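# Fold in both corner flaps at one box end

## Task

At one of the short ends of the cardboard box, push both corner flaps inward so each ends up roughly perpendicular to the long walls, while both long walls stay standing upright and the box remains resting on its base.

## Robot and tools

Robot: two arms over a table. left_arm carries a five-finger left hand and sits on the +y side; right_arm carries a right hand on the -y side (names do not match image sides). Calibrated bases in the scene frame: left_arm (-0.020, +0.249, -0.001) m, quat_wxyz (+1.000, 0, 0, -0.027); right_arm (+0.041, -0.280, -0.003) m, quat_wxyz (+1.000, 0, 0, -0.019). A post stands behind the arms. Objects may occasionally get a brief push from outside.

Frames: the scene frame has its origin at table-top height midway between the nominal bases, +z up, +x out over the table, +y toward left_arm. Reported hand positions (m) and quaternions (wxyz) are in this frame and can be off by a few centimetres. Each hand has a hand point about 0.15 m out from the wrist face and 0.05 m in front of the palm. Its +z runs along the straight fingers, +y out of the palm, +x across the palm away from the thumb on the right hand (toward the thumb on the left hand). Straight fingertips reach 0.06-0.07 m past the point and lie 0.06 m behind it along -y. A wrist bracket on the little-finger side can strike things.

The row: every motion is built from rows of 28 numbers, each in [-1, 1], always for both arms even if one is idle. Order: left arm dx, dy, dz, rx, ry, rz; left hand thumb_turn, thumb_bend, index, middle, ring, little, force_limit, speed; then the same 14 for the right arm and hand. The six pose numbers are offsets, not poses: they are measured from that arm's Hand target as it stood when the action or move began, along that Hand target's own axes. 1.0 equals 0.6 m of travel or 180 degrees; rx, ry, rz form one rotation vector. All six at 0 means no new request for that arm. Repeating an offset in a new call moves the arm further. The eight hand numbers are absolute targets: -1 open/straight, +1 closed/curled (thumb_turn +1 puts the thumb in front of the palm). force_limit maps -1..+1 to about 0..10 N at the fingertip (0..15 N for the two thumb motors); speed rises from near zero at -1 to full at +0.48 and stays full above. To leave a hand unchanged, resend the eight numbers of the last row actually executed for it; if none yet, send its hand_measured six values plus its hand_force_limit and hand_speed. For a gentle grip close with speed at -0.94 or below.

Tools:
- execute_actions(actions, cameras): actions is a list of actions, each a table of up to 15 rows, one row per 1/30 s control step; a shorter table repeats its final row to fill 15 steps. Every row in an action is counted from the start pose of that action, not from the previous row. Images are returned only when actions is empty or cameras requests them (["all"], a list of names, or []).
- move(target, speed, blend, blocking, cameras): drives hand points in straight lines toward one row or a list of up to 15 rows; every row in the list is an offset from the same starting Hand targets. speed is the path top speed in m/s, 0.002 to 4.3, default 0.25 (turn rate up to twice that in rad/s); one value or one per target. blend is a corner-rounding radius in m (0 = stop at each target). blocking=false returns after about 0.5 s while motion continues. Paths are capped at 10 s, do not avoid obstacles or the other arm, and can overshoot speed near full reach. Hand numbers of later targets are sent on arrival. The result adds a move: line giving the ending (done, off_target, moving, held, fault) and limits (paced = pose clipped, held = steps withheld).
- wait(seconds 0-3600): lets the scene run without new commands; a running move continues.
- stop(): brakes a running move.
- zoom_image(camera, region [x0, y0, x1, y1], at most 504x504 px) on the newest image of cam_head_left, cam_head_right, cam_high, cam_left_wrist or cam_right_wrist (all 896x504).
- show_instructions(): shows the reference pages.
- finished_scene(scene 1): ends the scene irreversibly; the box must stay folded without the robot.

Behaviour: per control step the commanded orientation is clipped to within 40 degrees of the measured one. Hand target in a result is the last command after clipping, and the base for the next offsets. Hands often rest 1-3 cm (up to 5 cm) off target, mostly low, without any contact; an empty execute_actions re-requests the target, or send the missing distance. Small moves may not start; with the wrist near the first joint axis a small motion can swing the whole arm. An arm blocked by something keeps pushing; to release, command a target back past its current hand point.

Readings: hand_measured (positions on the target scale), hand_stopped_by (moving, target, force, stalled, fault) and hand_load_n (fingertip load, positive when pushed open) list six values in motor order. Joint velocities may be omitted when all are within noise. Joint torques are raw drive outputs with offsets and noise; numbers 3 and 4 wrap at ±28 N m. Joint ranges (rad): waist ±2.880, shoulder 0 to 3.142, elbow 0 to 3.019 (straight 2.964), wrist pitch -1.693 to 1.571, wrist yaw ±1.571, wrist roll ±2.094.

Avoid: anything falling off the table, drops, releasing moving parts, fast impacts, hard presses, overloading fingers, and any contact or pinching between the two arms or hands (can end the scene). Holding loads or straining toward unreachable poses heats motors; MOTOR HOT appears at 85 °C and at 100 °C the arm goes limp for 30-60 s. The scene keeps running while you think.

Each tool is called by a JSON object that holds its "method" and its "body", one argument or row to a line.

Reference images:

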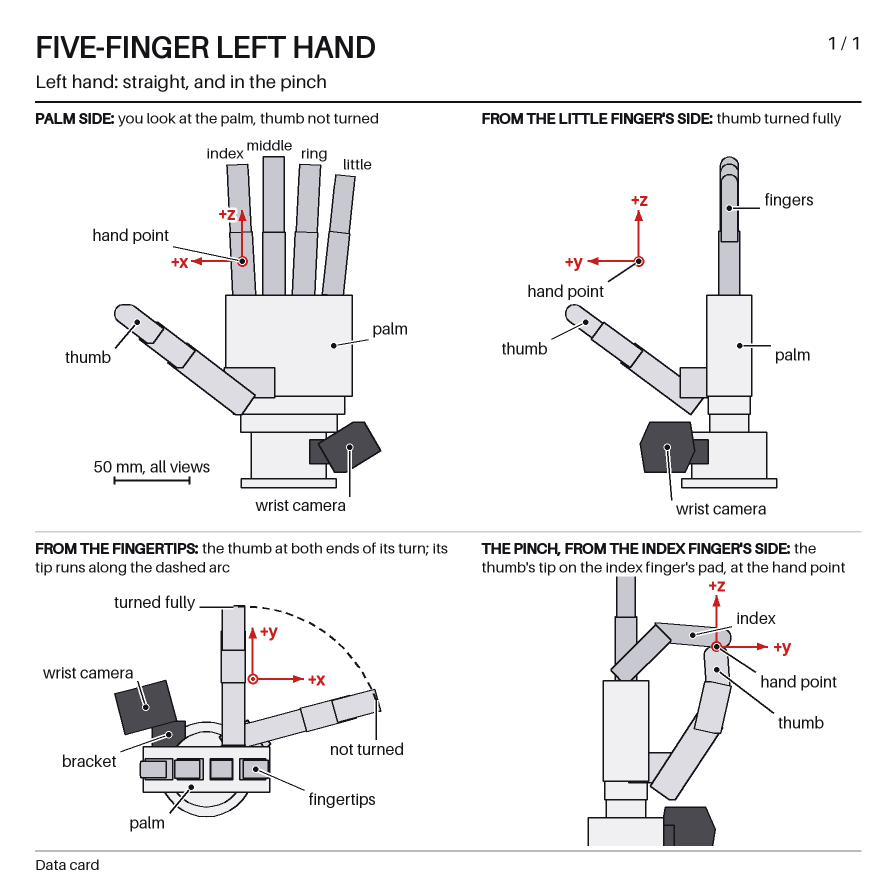

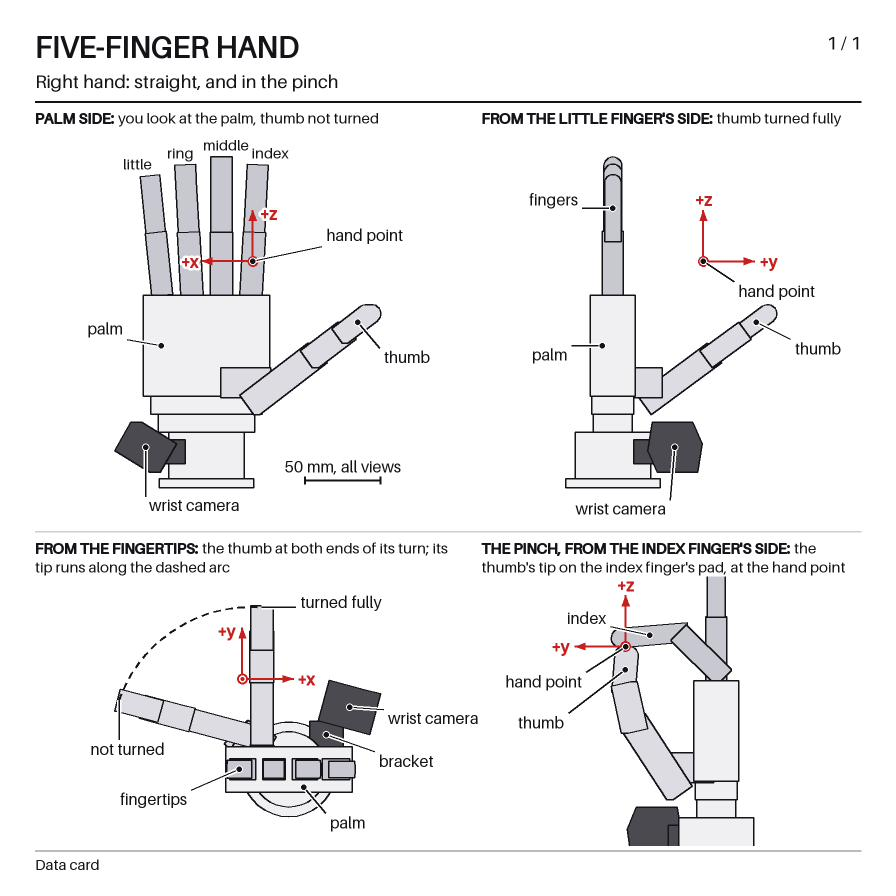

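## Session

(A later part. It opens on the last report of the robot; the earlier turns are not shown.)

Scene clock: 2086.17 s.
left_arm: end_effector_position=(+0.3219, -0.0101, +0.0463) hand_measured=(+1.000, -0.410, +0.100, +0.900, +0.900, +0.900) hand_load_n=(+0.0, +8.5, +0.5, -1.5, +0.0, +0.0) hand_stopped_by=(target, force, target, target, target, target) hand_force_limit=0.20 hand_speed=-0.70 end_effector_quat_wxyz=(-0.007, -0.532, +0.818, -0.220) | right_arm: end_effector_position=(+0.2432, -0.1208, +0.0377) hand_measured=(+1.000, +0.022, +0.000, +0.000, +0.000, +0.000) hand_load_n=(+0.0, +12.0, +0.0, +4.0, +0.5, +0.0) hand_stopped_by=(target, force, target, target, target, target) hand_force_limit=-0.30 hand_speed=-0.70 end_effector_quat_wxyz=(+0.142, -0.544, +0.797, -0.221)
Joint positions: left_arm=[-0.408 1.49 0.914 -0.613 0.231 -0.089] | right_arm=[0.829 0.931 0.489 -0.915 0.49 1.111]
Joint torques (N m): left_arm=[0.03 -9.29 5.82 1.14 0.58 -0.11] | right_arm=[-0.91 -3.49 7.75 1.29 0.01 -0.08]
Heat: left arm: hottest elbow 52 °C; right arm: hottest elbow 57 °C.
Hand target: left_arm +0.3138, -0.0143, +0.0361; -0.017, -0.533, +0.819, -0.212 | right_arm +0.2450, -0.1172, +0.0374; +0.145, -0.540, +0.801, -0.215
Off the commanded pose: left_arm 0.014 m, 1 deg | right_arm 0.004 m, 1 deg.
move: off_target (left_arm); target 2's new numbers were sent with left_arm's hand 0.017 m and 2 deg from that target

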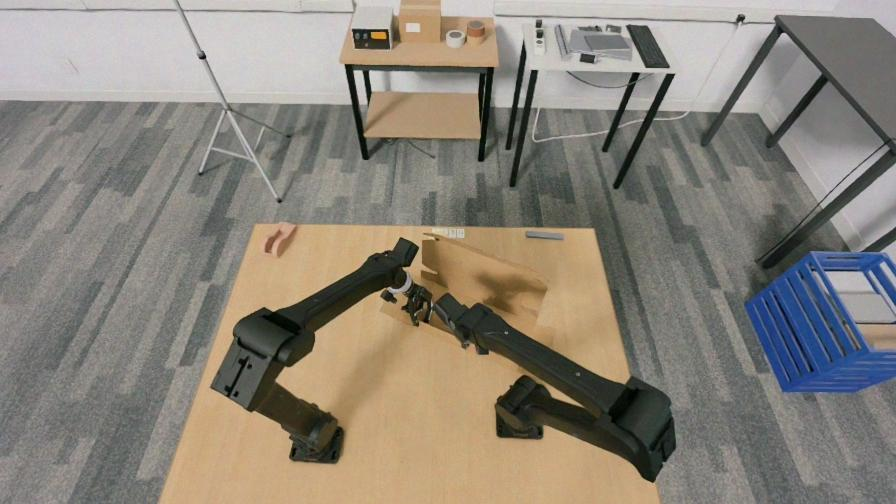

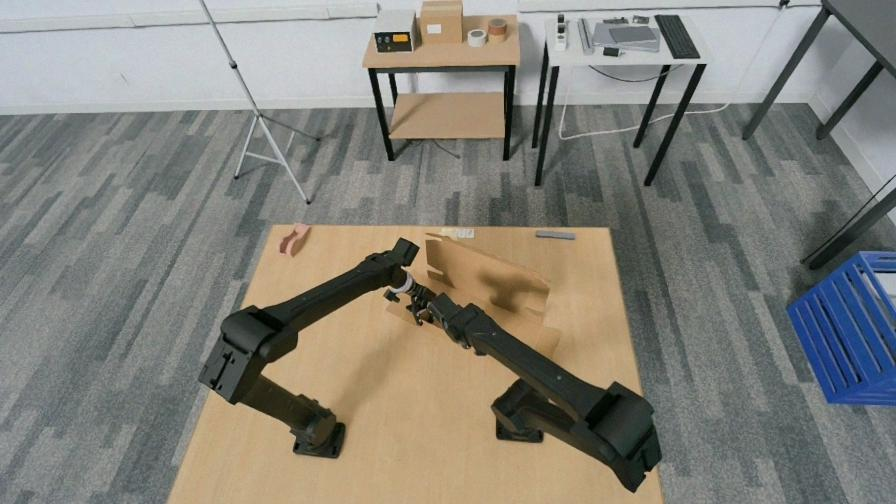

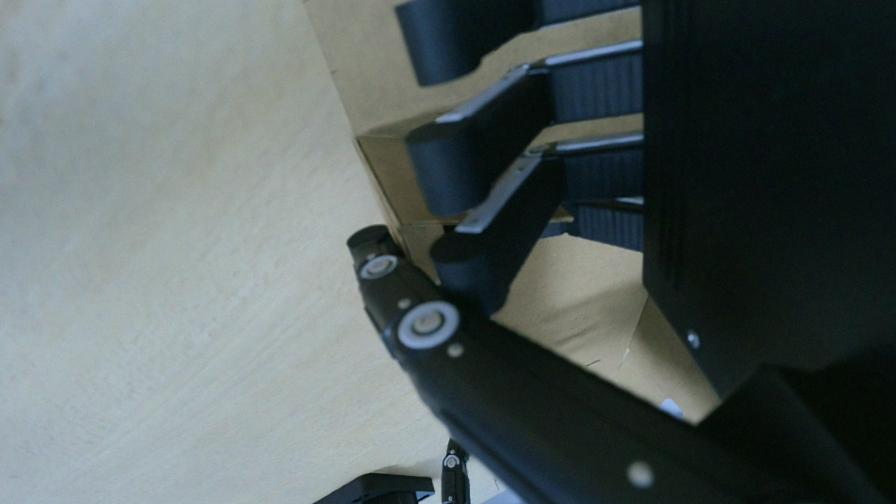

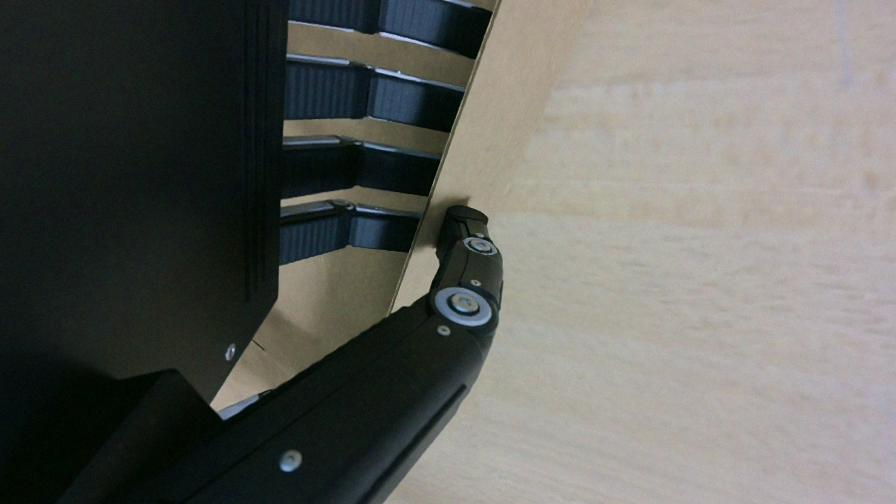

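{"method": "move", "body": {
  "target": [
    [0.0001,0,0,0,0,0,1,-1,-1,0.9,0.9,0.9,0.2,-0.4,0,0,0,0,0,0,1,0.3,0.0,0.0,0.0,0.0,-0.3,-0.7]
  ],
  "speed": 0.04,
  "cameras": ["cam_head_left","cam_head_right","cam_left_wrist"]
}}

{"method": "zoom_image", "body": {
  "camera": "cam_head_left",
  "region": [390, 280, 460, 345]
}}

{"method": "zoom_image", "body": {
  "camera": "cam_left_wrist",
  "region": [280, 60, 680, 460]
}}

Scene clock: 2143.93 s.
left_arm: end_effector_position=(+0.3216, -0.0110, +0.0500) hand_measured=(+1.000, -1.000, -1.000, +0.900, +0.900, +0.900) hand_load_n=(+0.0, +0.0, -0.5, +0.0, +0.0, +0.0) hand_stopped_by=(target, target, target, target, target, target) hand_force_limit=0.20 hand_speed=-0.40 end_effector_quat_wxyz=(-0.007, -0.531, +0.817, -0.224) | right_arm: end_effector_position=(+0.2439, -0.1211, +0.0379) hand_measured=(+1.000, +0.022, +0.000, +0.000, +0.000, +0.000) hand_load_n=(+0.0, +12.5, +2.0, +3.5, +0.0, +0.0) hand_stopped_by=(target, force, target, target, target, target) hand_force_limit=-0.30 hand_speed=-0.70 end_effector_quat_wxyz=(+0.143, -0.542, +0.797, -0.222)
Joint positions: left_arm=[-0.408 1.481 0.912 -0.612 0.236 -0.089] | right_arm=[0.829 0.931 0.489 -0.915 0.494 1.114]
Joint torques (N m): left_arm=[-0.26 -8.29 5.96 1.06 0.34 -0.13] | right_arm=[-0.73 -3.6 7.79 1.39 -0.1 -0.11]
Heat: left arm: hottest elbow 49 °C; right arm: hottest elbow 57 °C.
Hand target: left_arm +0.3137, -0.0143, +0.0362; -0.017, -0.533, +0.819, -0.212 | right_arm +0.2450, -0.1171, +0.0374; +0.145, -0.540, +0.801, -0.215
Off the commanded pose: left_arm 0.016 m, 2 deg | right_arm 0.004 m, 1 deg.
move: off_target (left_arm)

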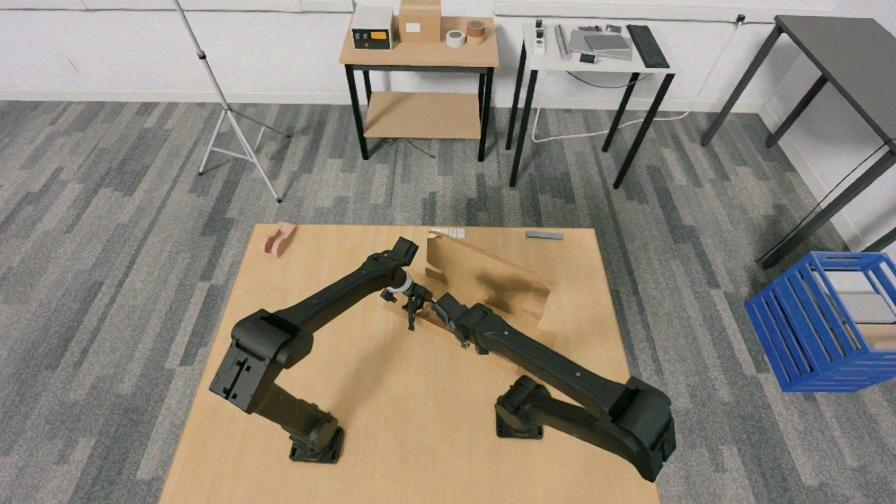

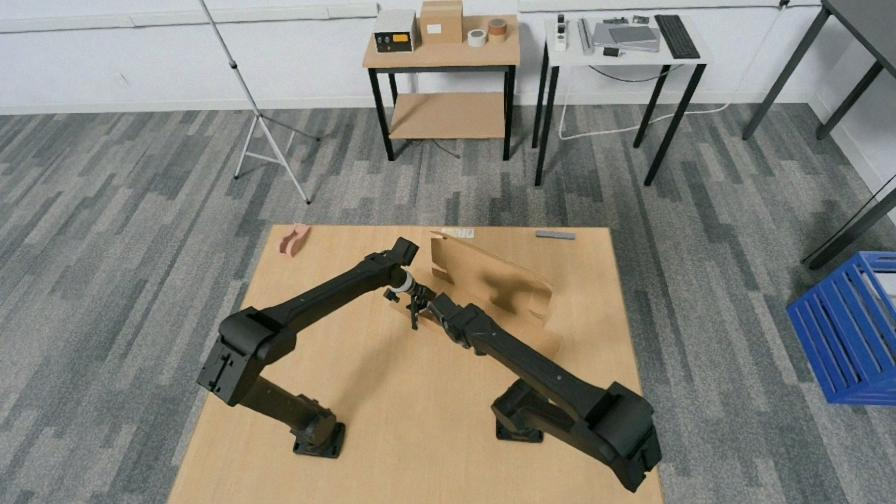

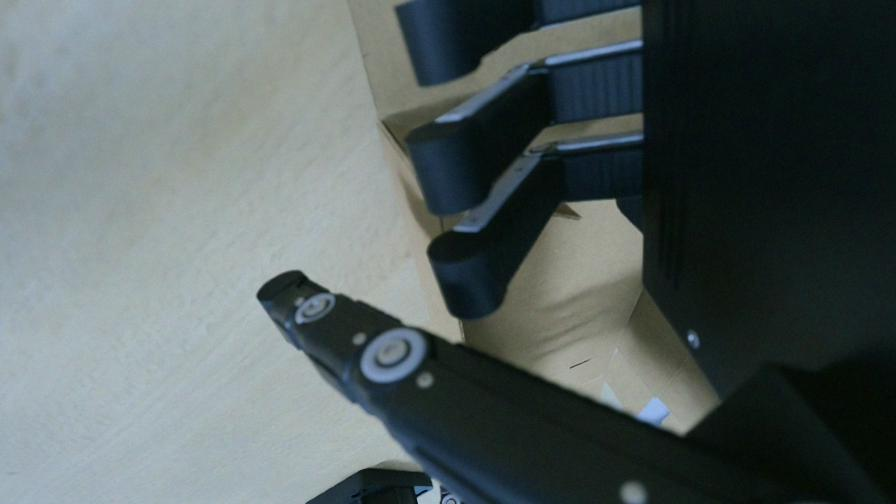

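Scaled by 7.200.

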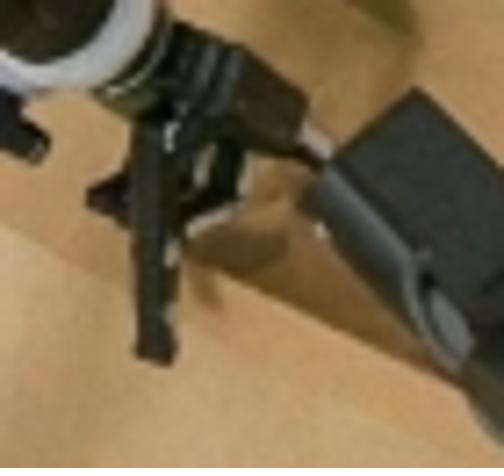

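Scaled by 1.260.

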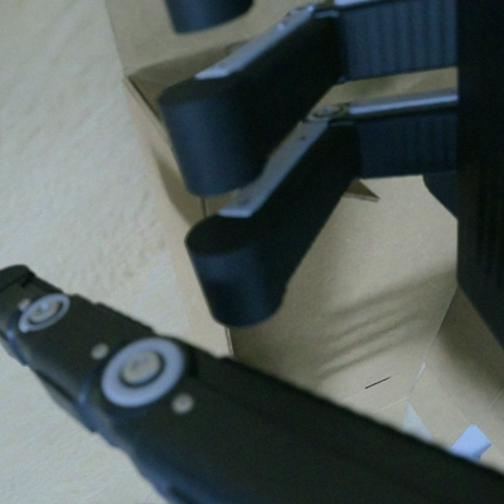

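{"method": "wait", "body": {
  "seconds": 0.1,
  "cameras": ["cam_head_left","cam_head_right","cam_high","cam_left_wrist"]
}}

{"method": "zoom_image", "body": {
  "camera": "cam_head_right",
  "region": [395, 280, 455, 340]
}}

{"method": "zoom_image", "body": {
  "camera": "cam_high",
  "region": [455, 150, 555, 250]
}}

{"method": "zoom_image", "body": {
  "camera": "cam_left_wrist",
  "region": [380, 100, 640, 360]
}}

Scene clock: 2165.07 s.
left_arm: end_effector_position=(+0.3216, -0.0110, +0.0500) hand_measured=(+1.000, -1.000, -1.000, +0.900, +0.900, +0.900) hand_load_n=(+0.0, +0.0, -0.5, +0.0, +0.0, +0.0) hand_stopped_by=(target, target, target, target, target, target) hand_force_limit=0.20 hand_speed=-0.40 end_effector_quat_wxyz=(-0.007, -0.531, +0.817, -0.224) | right_arm: end_effector_position=(+0.2439, -0.1211, +0.0379) hand_measured=(+1.000, +0.022, +0.000, +0.000, +0.000, +0.000) hand_load_n=(+0.0, +12.0, +2.0, +3.5, +0.0, +0.0) hand_stopped_by=(target, force, target, target, target, target) hand_force_limit=-0.30 hand_speed=-0.70 end_effector_quat_wxyz=(+0.143, -0.542, +0.797, -0.222)
Joint positions: left_arm=[-0.408 1.481 0.912 -0.612 0.236 -0.089] | right_arm=[0.829 0.931 0.489 -0.915 0.494 1.114]
Joint torques (N m): left_arm=[0.03 -8.76 6.05 1.02 0.35 -0.15] | right_arm=[-1.08 -3.6 7.77 1.28 -0.11 -0.12]
Heat: left arm: hottest elbow 48 °C; right arm: hottest elbow 57 °C.
Hand target: left_arm +0.3137, -0.0143, +0.0362; -0.017, -0.533, +0.819, -0.212 | right_arm +0.2450, -0.1171, +0.0374; +0.145, -0.540, +0.801, -0.215
Off the commanded pose: left_arm 0.016 m, 2 deg | right_arm 0.004 m, 1 deg.
wait: 0.10 s; at rest from the start

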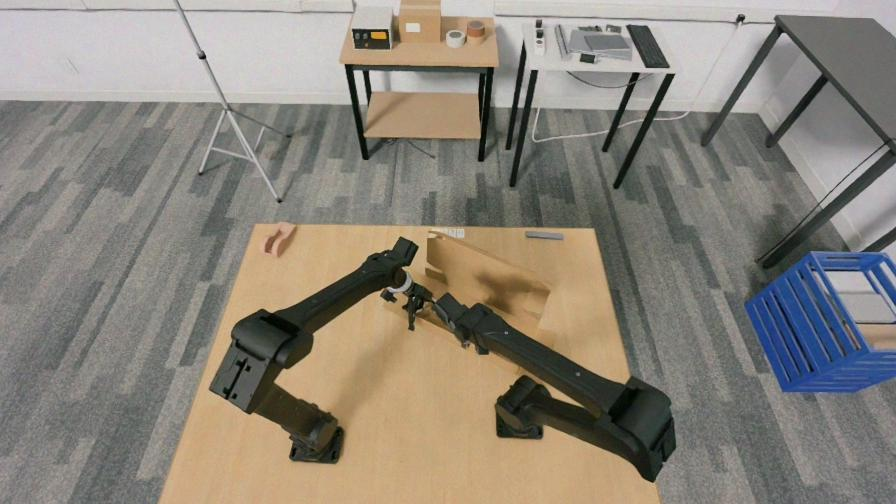

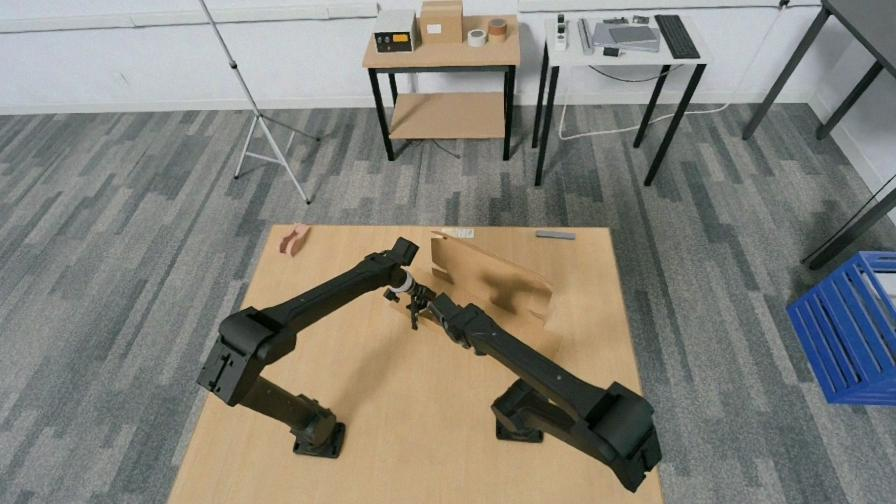

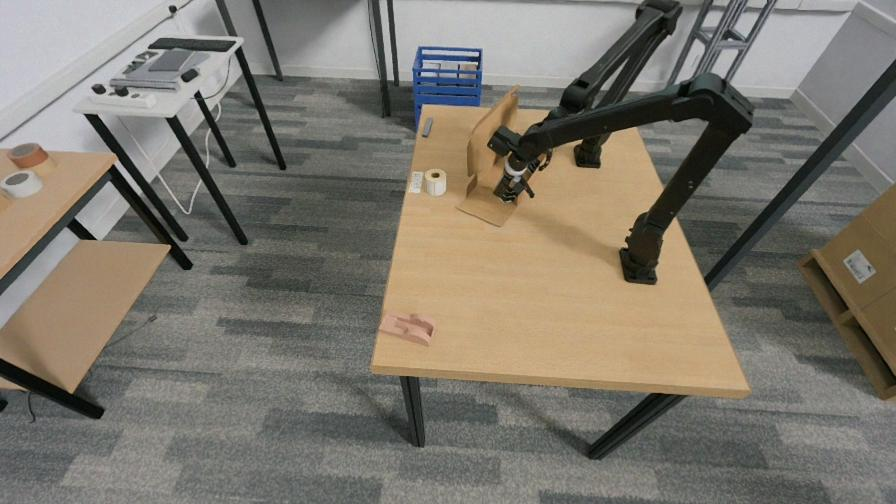

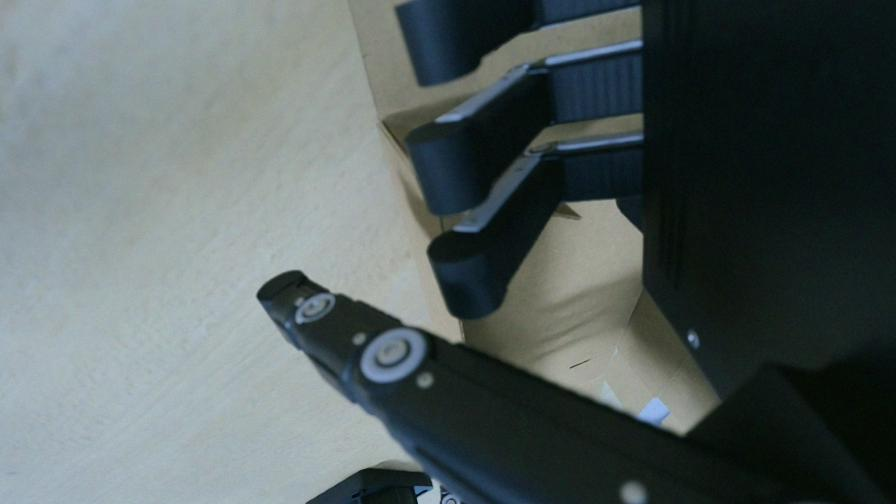

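Scaled by 8.400.

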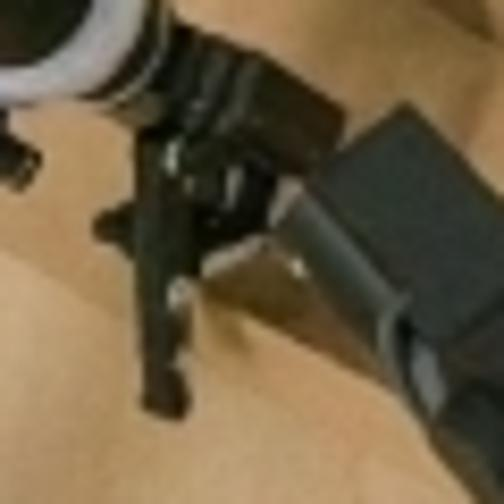

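Scaled by 5.040.

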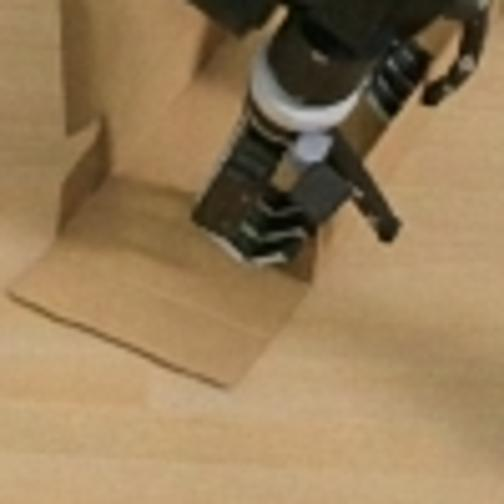

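Scaled by 1.938.

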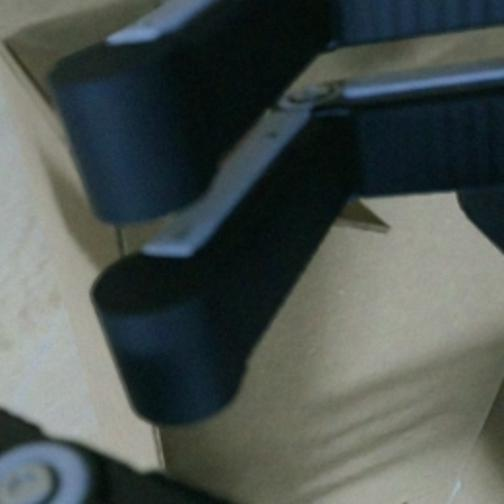

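{"method": "move", "body": {
  "target": [0.01,-0.01,-0.12,0,0,0,1,-1,-1,0.9,0.9,0.9,0.2,-0.4,0,0,0,0,0,0,1,0.3,0.0,0.0,0.0,0.0,-0.3,-0.7],
  "speed": 0.08,
  "cameras": ["cam_head_left","cam_head_right","cam_left_wrist","cam_high"]
}}

{"method": "zoom_image", "body": {
  "camera": "cam_head_left",
  "region": [380, 270, 470, 345]
}}

{"method": "zoom_image", "body": {
  "camera": "cam_head_right",
  "region": [380, 270, 470, 345]
}}

{"method": "zoom_image", "body": {
  "camera": "cam_left_wrist",
  "region": [380, 100, 640, 360]
}}

Scene clock: 2191.93 s.
left_arm: end_effector_position=(+0.2880, +0.0075, +0.0888) hand_measured=(+1.000, -1.000, -1.000, +0.900, +0.900, +0.900) hand_load_n=(+0.0, +0.0, +0.0, +0.0, +0.0, +0.0) hand_stopped_by=(target, target, target, target, target, target) hand_force_limit=0.20 hand_speed=-0.40 end_effector_quat_wxyz=(-0.025, -0.536, +0.820, -0.198) | right_arm: end_effector_position=(+0.2435, -0.1205, +0.0378) hand_measured=(+1.000, +0.022, +0.000, +0.000, +0.000, +0.000) hand_load_n=(+0.0, +12.0, +0.0, +4.0, +0.0, +0.0) hand_stopped_by=(target, force, target, target, target, target) hand_force_limit=-0.30 hand_speed=-0.70 end_effector_quat_wxyz=(+0.143, -0.543, +0.798, -0.221)
Joint positions: left_arm=[-0.401 1.368 0.918 -0.797 0.243 -0.08] | right_arm=[0.829 0.931 0.489 -0.914 0.49 1.114]
Joint torques (N m): left_arm=[0.97 -9.64 10 0.36 0.52 0.06] | right_arm=[-1.26 -3.43 7.71 1.26 0 -0.09]
Heat: left arm: hottest elbow 48 °C; right arm: hottest elbow 57 °C.
Hand target: left_arm +0.3020, +0.0048, +0.1051; -0.017, -0.532, +0.819, -0.212 | right_arm +0.2449, -0.1172, +0.0374; +0.145, -0.540, +0.801, -0.215
Off the commanded pose: left_arm 0.022 m, 2 deg | right_arm 0.004 m, 1 deg.
move: off_target (left_arm)
Images, in order (width x height): cam_head_left 896x504, cam_head_right 896x504, cam_high 896x504, cam_left_wrist 896x504.

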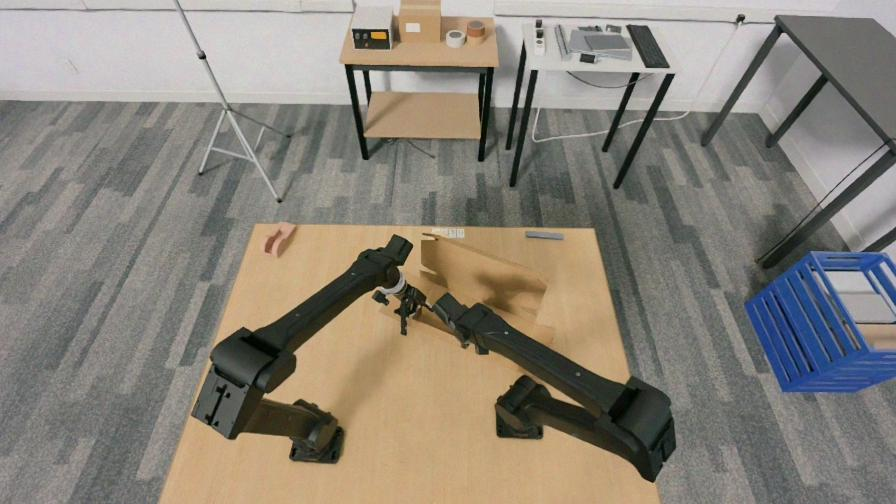

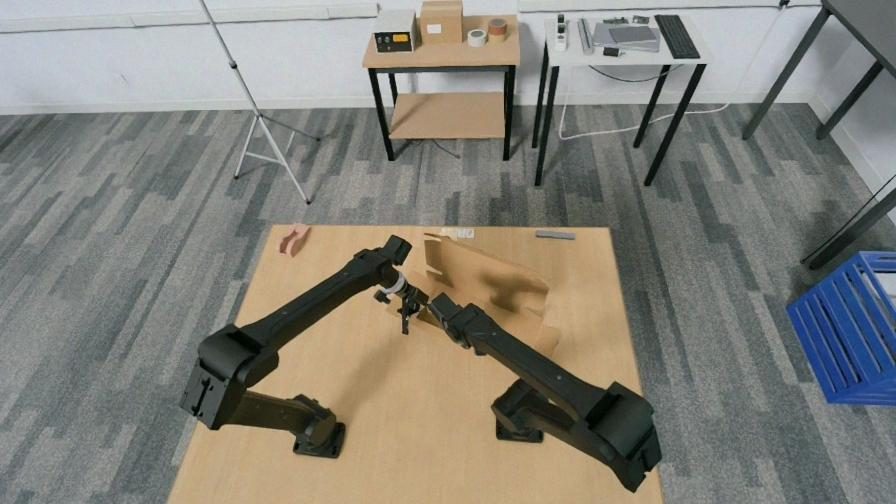

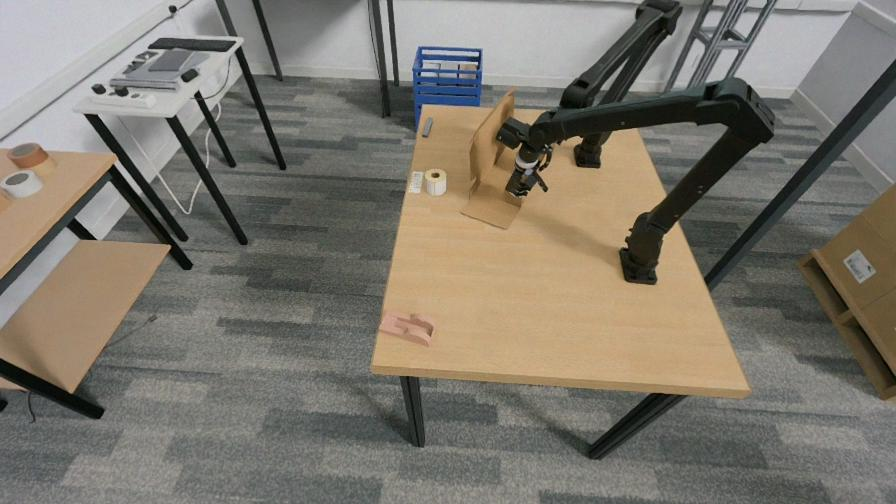

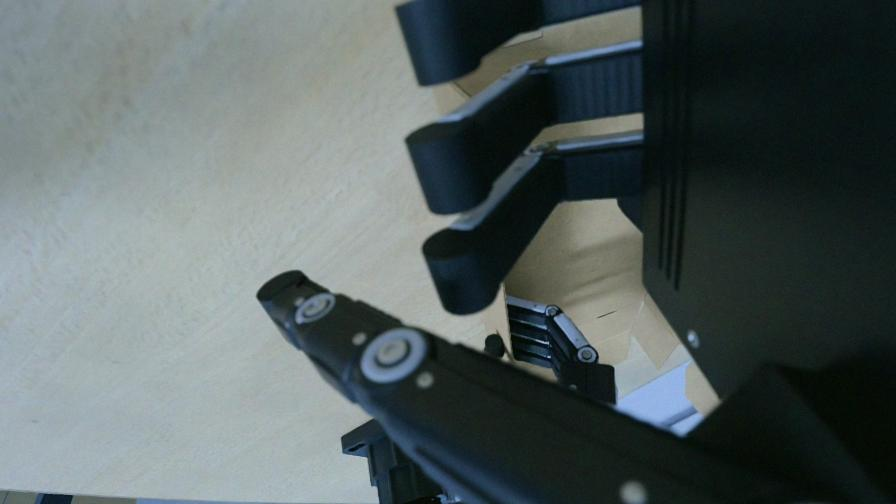

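Scaled by 5.600.

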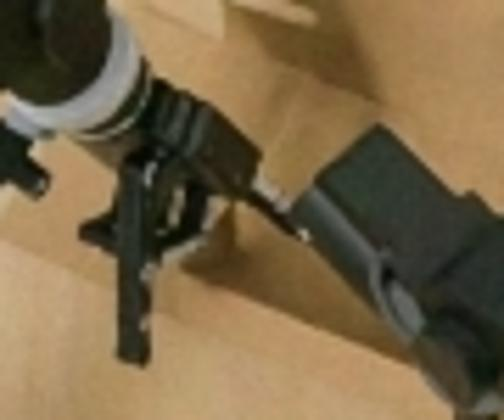

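Scaled by 5.600.

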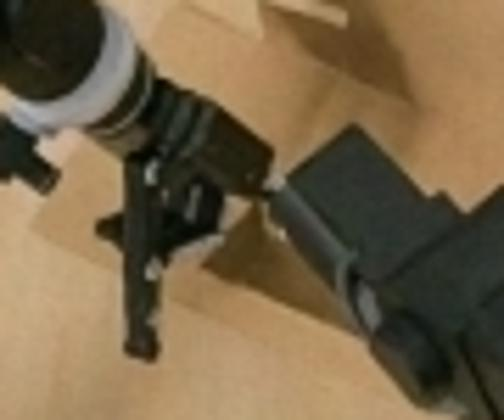

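Scaled by 1.938.

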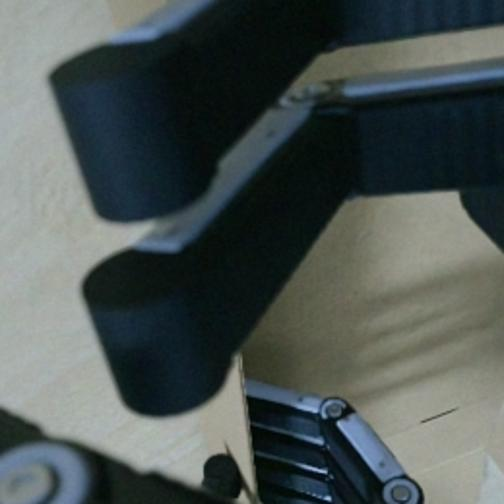

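{"method": "move", "body": {
  "target": [
    [0.0,-0.02,-0.09,0,0,0,1,-1,-1,0.9,0.9,0.9,0.2,-0.4,0,0,0,0,0,0,1,0.3,0.0,0.0,0.0,0.0,-0.3,-0.7],
    [-0.06,0.12,-0.15,0,0,0,1,-1,-1,0.9,0.9,0.9,0.2,-0.4,0,0,0,0,0,0,1,0.3,0.0,0.0,0.0,0.0,-0.3,-0.7]
  ],
  "speed": 0.12,
  "cameras": ["cam_head_left","cam_head_right","cam_left_wrist","cam_high"]
}}

{"method": "zoom_image", "body": {
  "camera": "cam_head_left",
  "region": [370, 260, 480, 350]
}}

{"method": "zoom_image", "body": {
  "camera": "cam_head_right",
  "region": [370, 260, 480, 350]
}}

Scene clock: 2205.00 s.
left_arm: end_effector_position=(+0.2410, +0.0897, +0.1558) hand_measured=(+1.000, -1.000, -1.000, +0.900, +0.900, +0.900) hand_load_n=(+0.0, +0.0, +0.0, +0.0, +0.0, +0.0) hand_stopped_by=(target, target, target, target, target, target) hand_force_limit=0.20 hand_speed=-0.40 end_effector_quat_wxyz=(-0.012, -0.532, +0.819, -0.217) | right_arm: end_effector_position=(+0.2435, -0.1205, +0.0378) hand_measured=(+1.000, +0.022, +0.000, +0.000, +0.000, +0.000) hand_load_n=(+0.0, +12.0, +0.0, +4.0, +0.0, +0.5) hand_stopped_by=(target, force, target, target, target, target) hand_force_limit=-0.30 hand_speed=-0.70 end_effector_quat_wxyz=(+0.143, -0.543, +0.798, -0.221)
Joint positions: left_arm=[-0.223 1.072 0.861 -1.038 0.301 0.093] | right_arm=[0.829 0.931 0.489 -0.914 0.49 1.114]
Joint torques (N m): left_arm=[1.26 -5.6 7.24 0.24 0.56 0.08] | right_arm=[-0.79 -3.37 7.68 1.29 0 -0.09]
Heat: left arm: hottest elbow 50 °C; right arm: hottest elbow 57 °C.
Hand target: left_arm +0.2364, +0.0936, +0.1540; -0.017, -0.532, +0.819, -0.212 | right_arm +0.2449, -0.1172, +0.0374; +0.145, -0.540, +0.801, -0.215
Off the commanded pose: left_arm 0.006 m, 1 deg | right_arm 0.004 m, 1 deg.
move: done
Images, in order (width x height): cam_head_left 896x504, cam_head_right 896x504, cam_high 896x504, cam_left_wrist 896x504.

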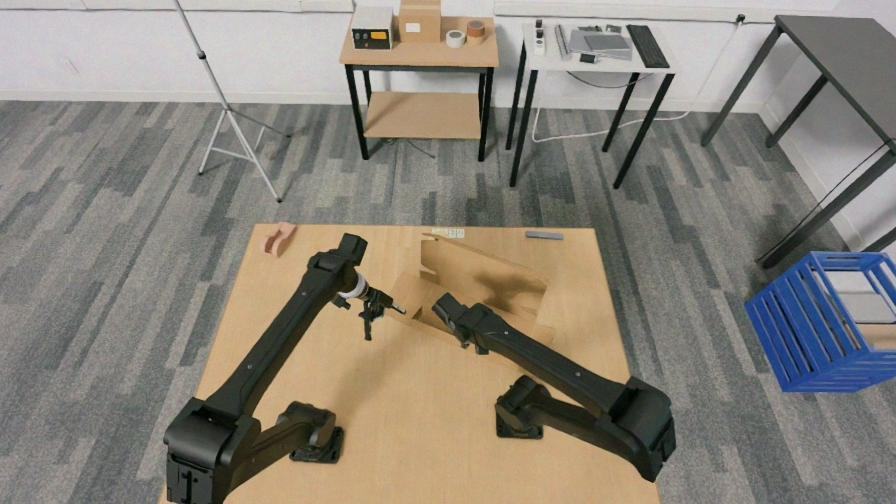

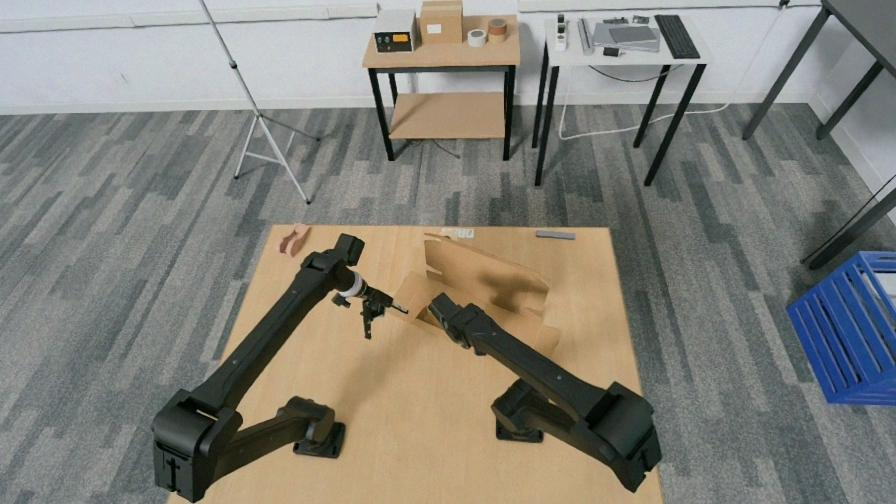

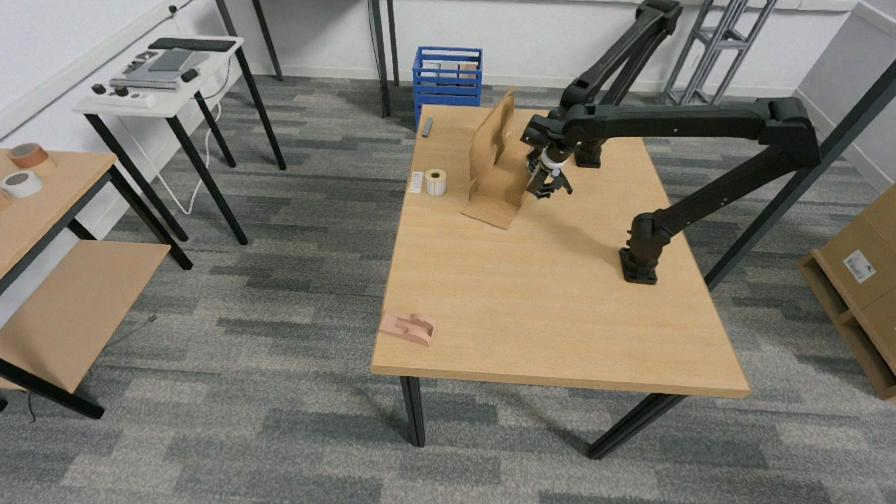

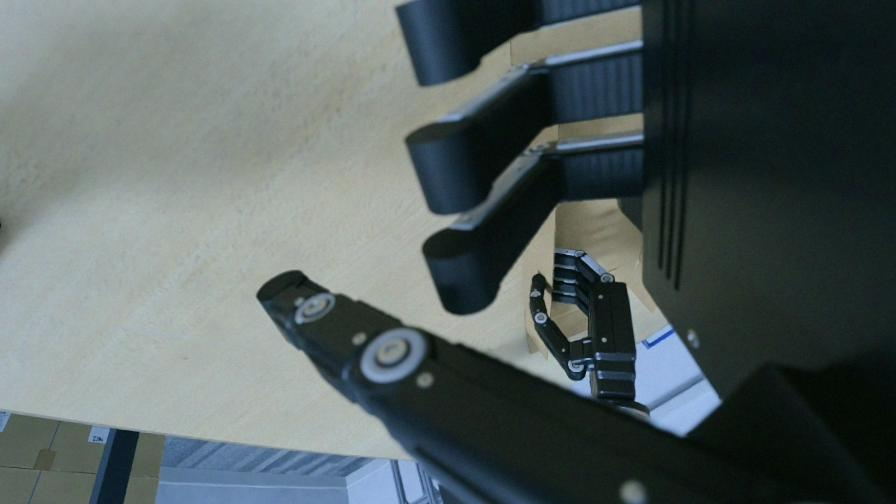

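Scaled by 4.582.

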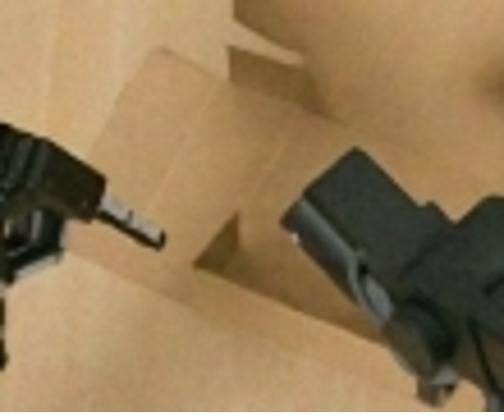

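Scaled by 4.582.

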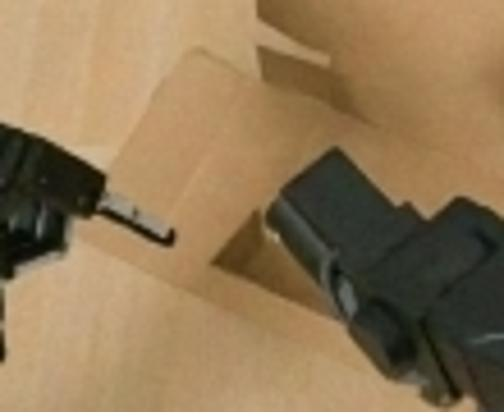

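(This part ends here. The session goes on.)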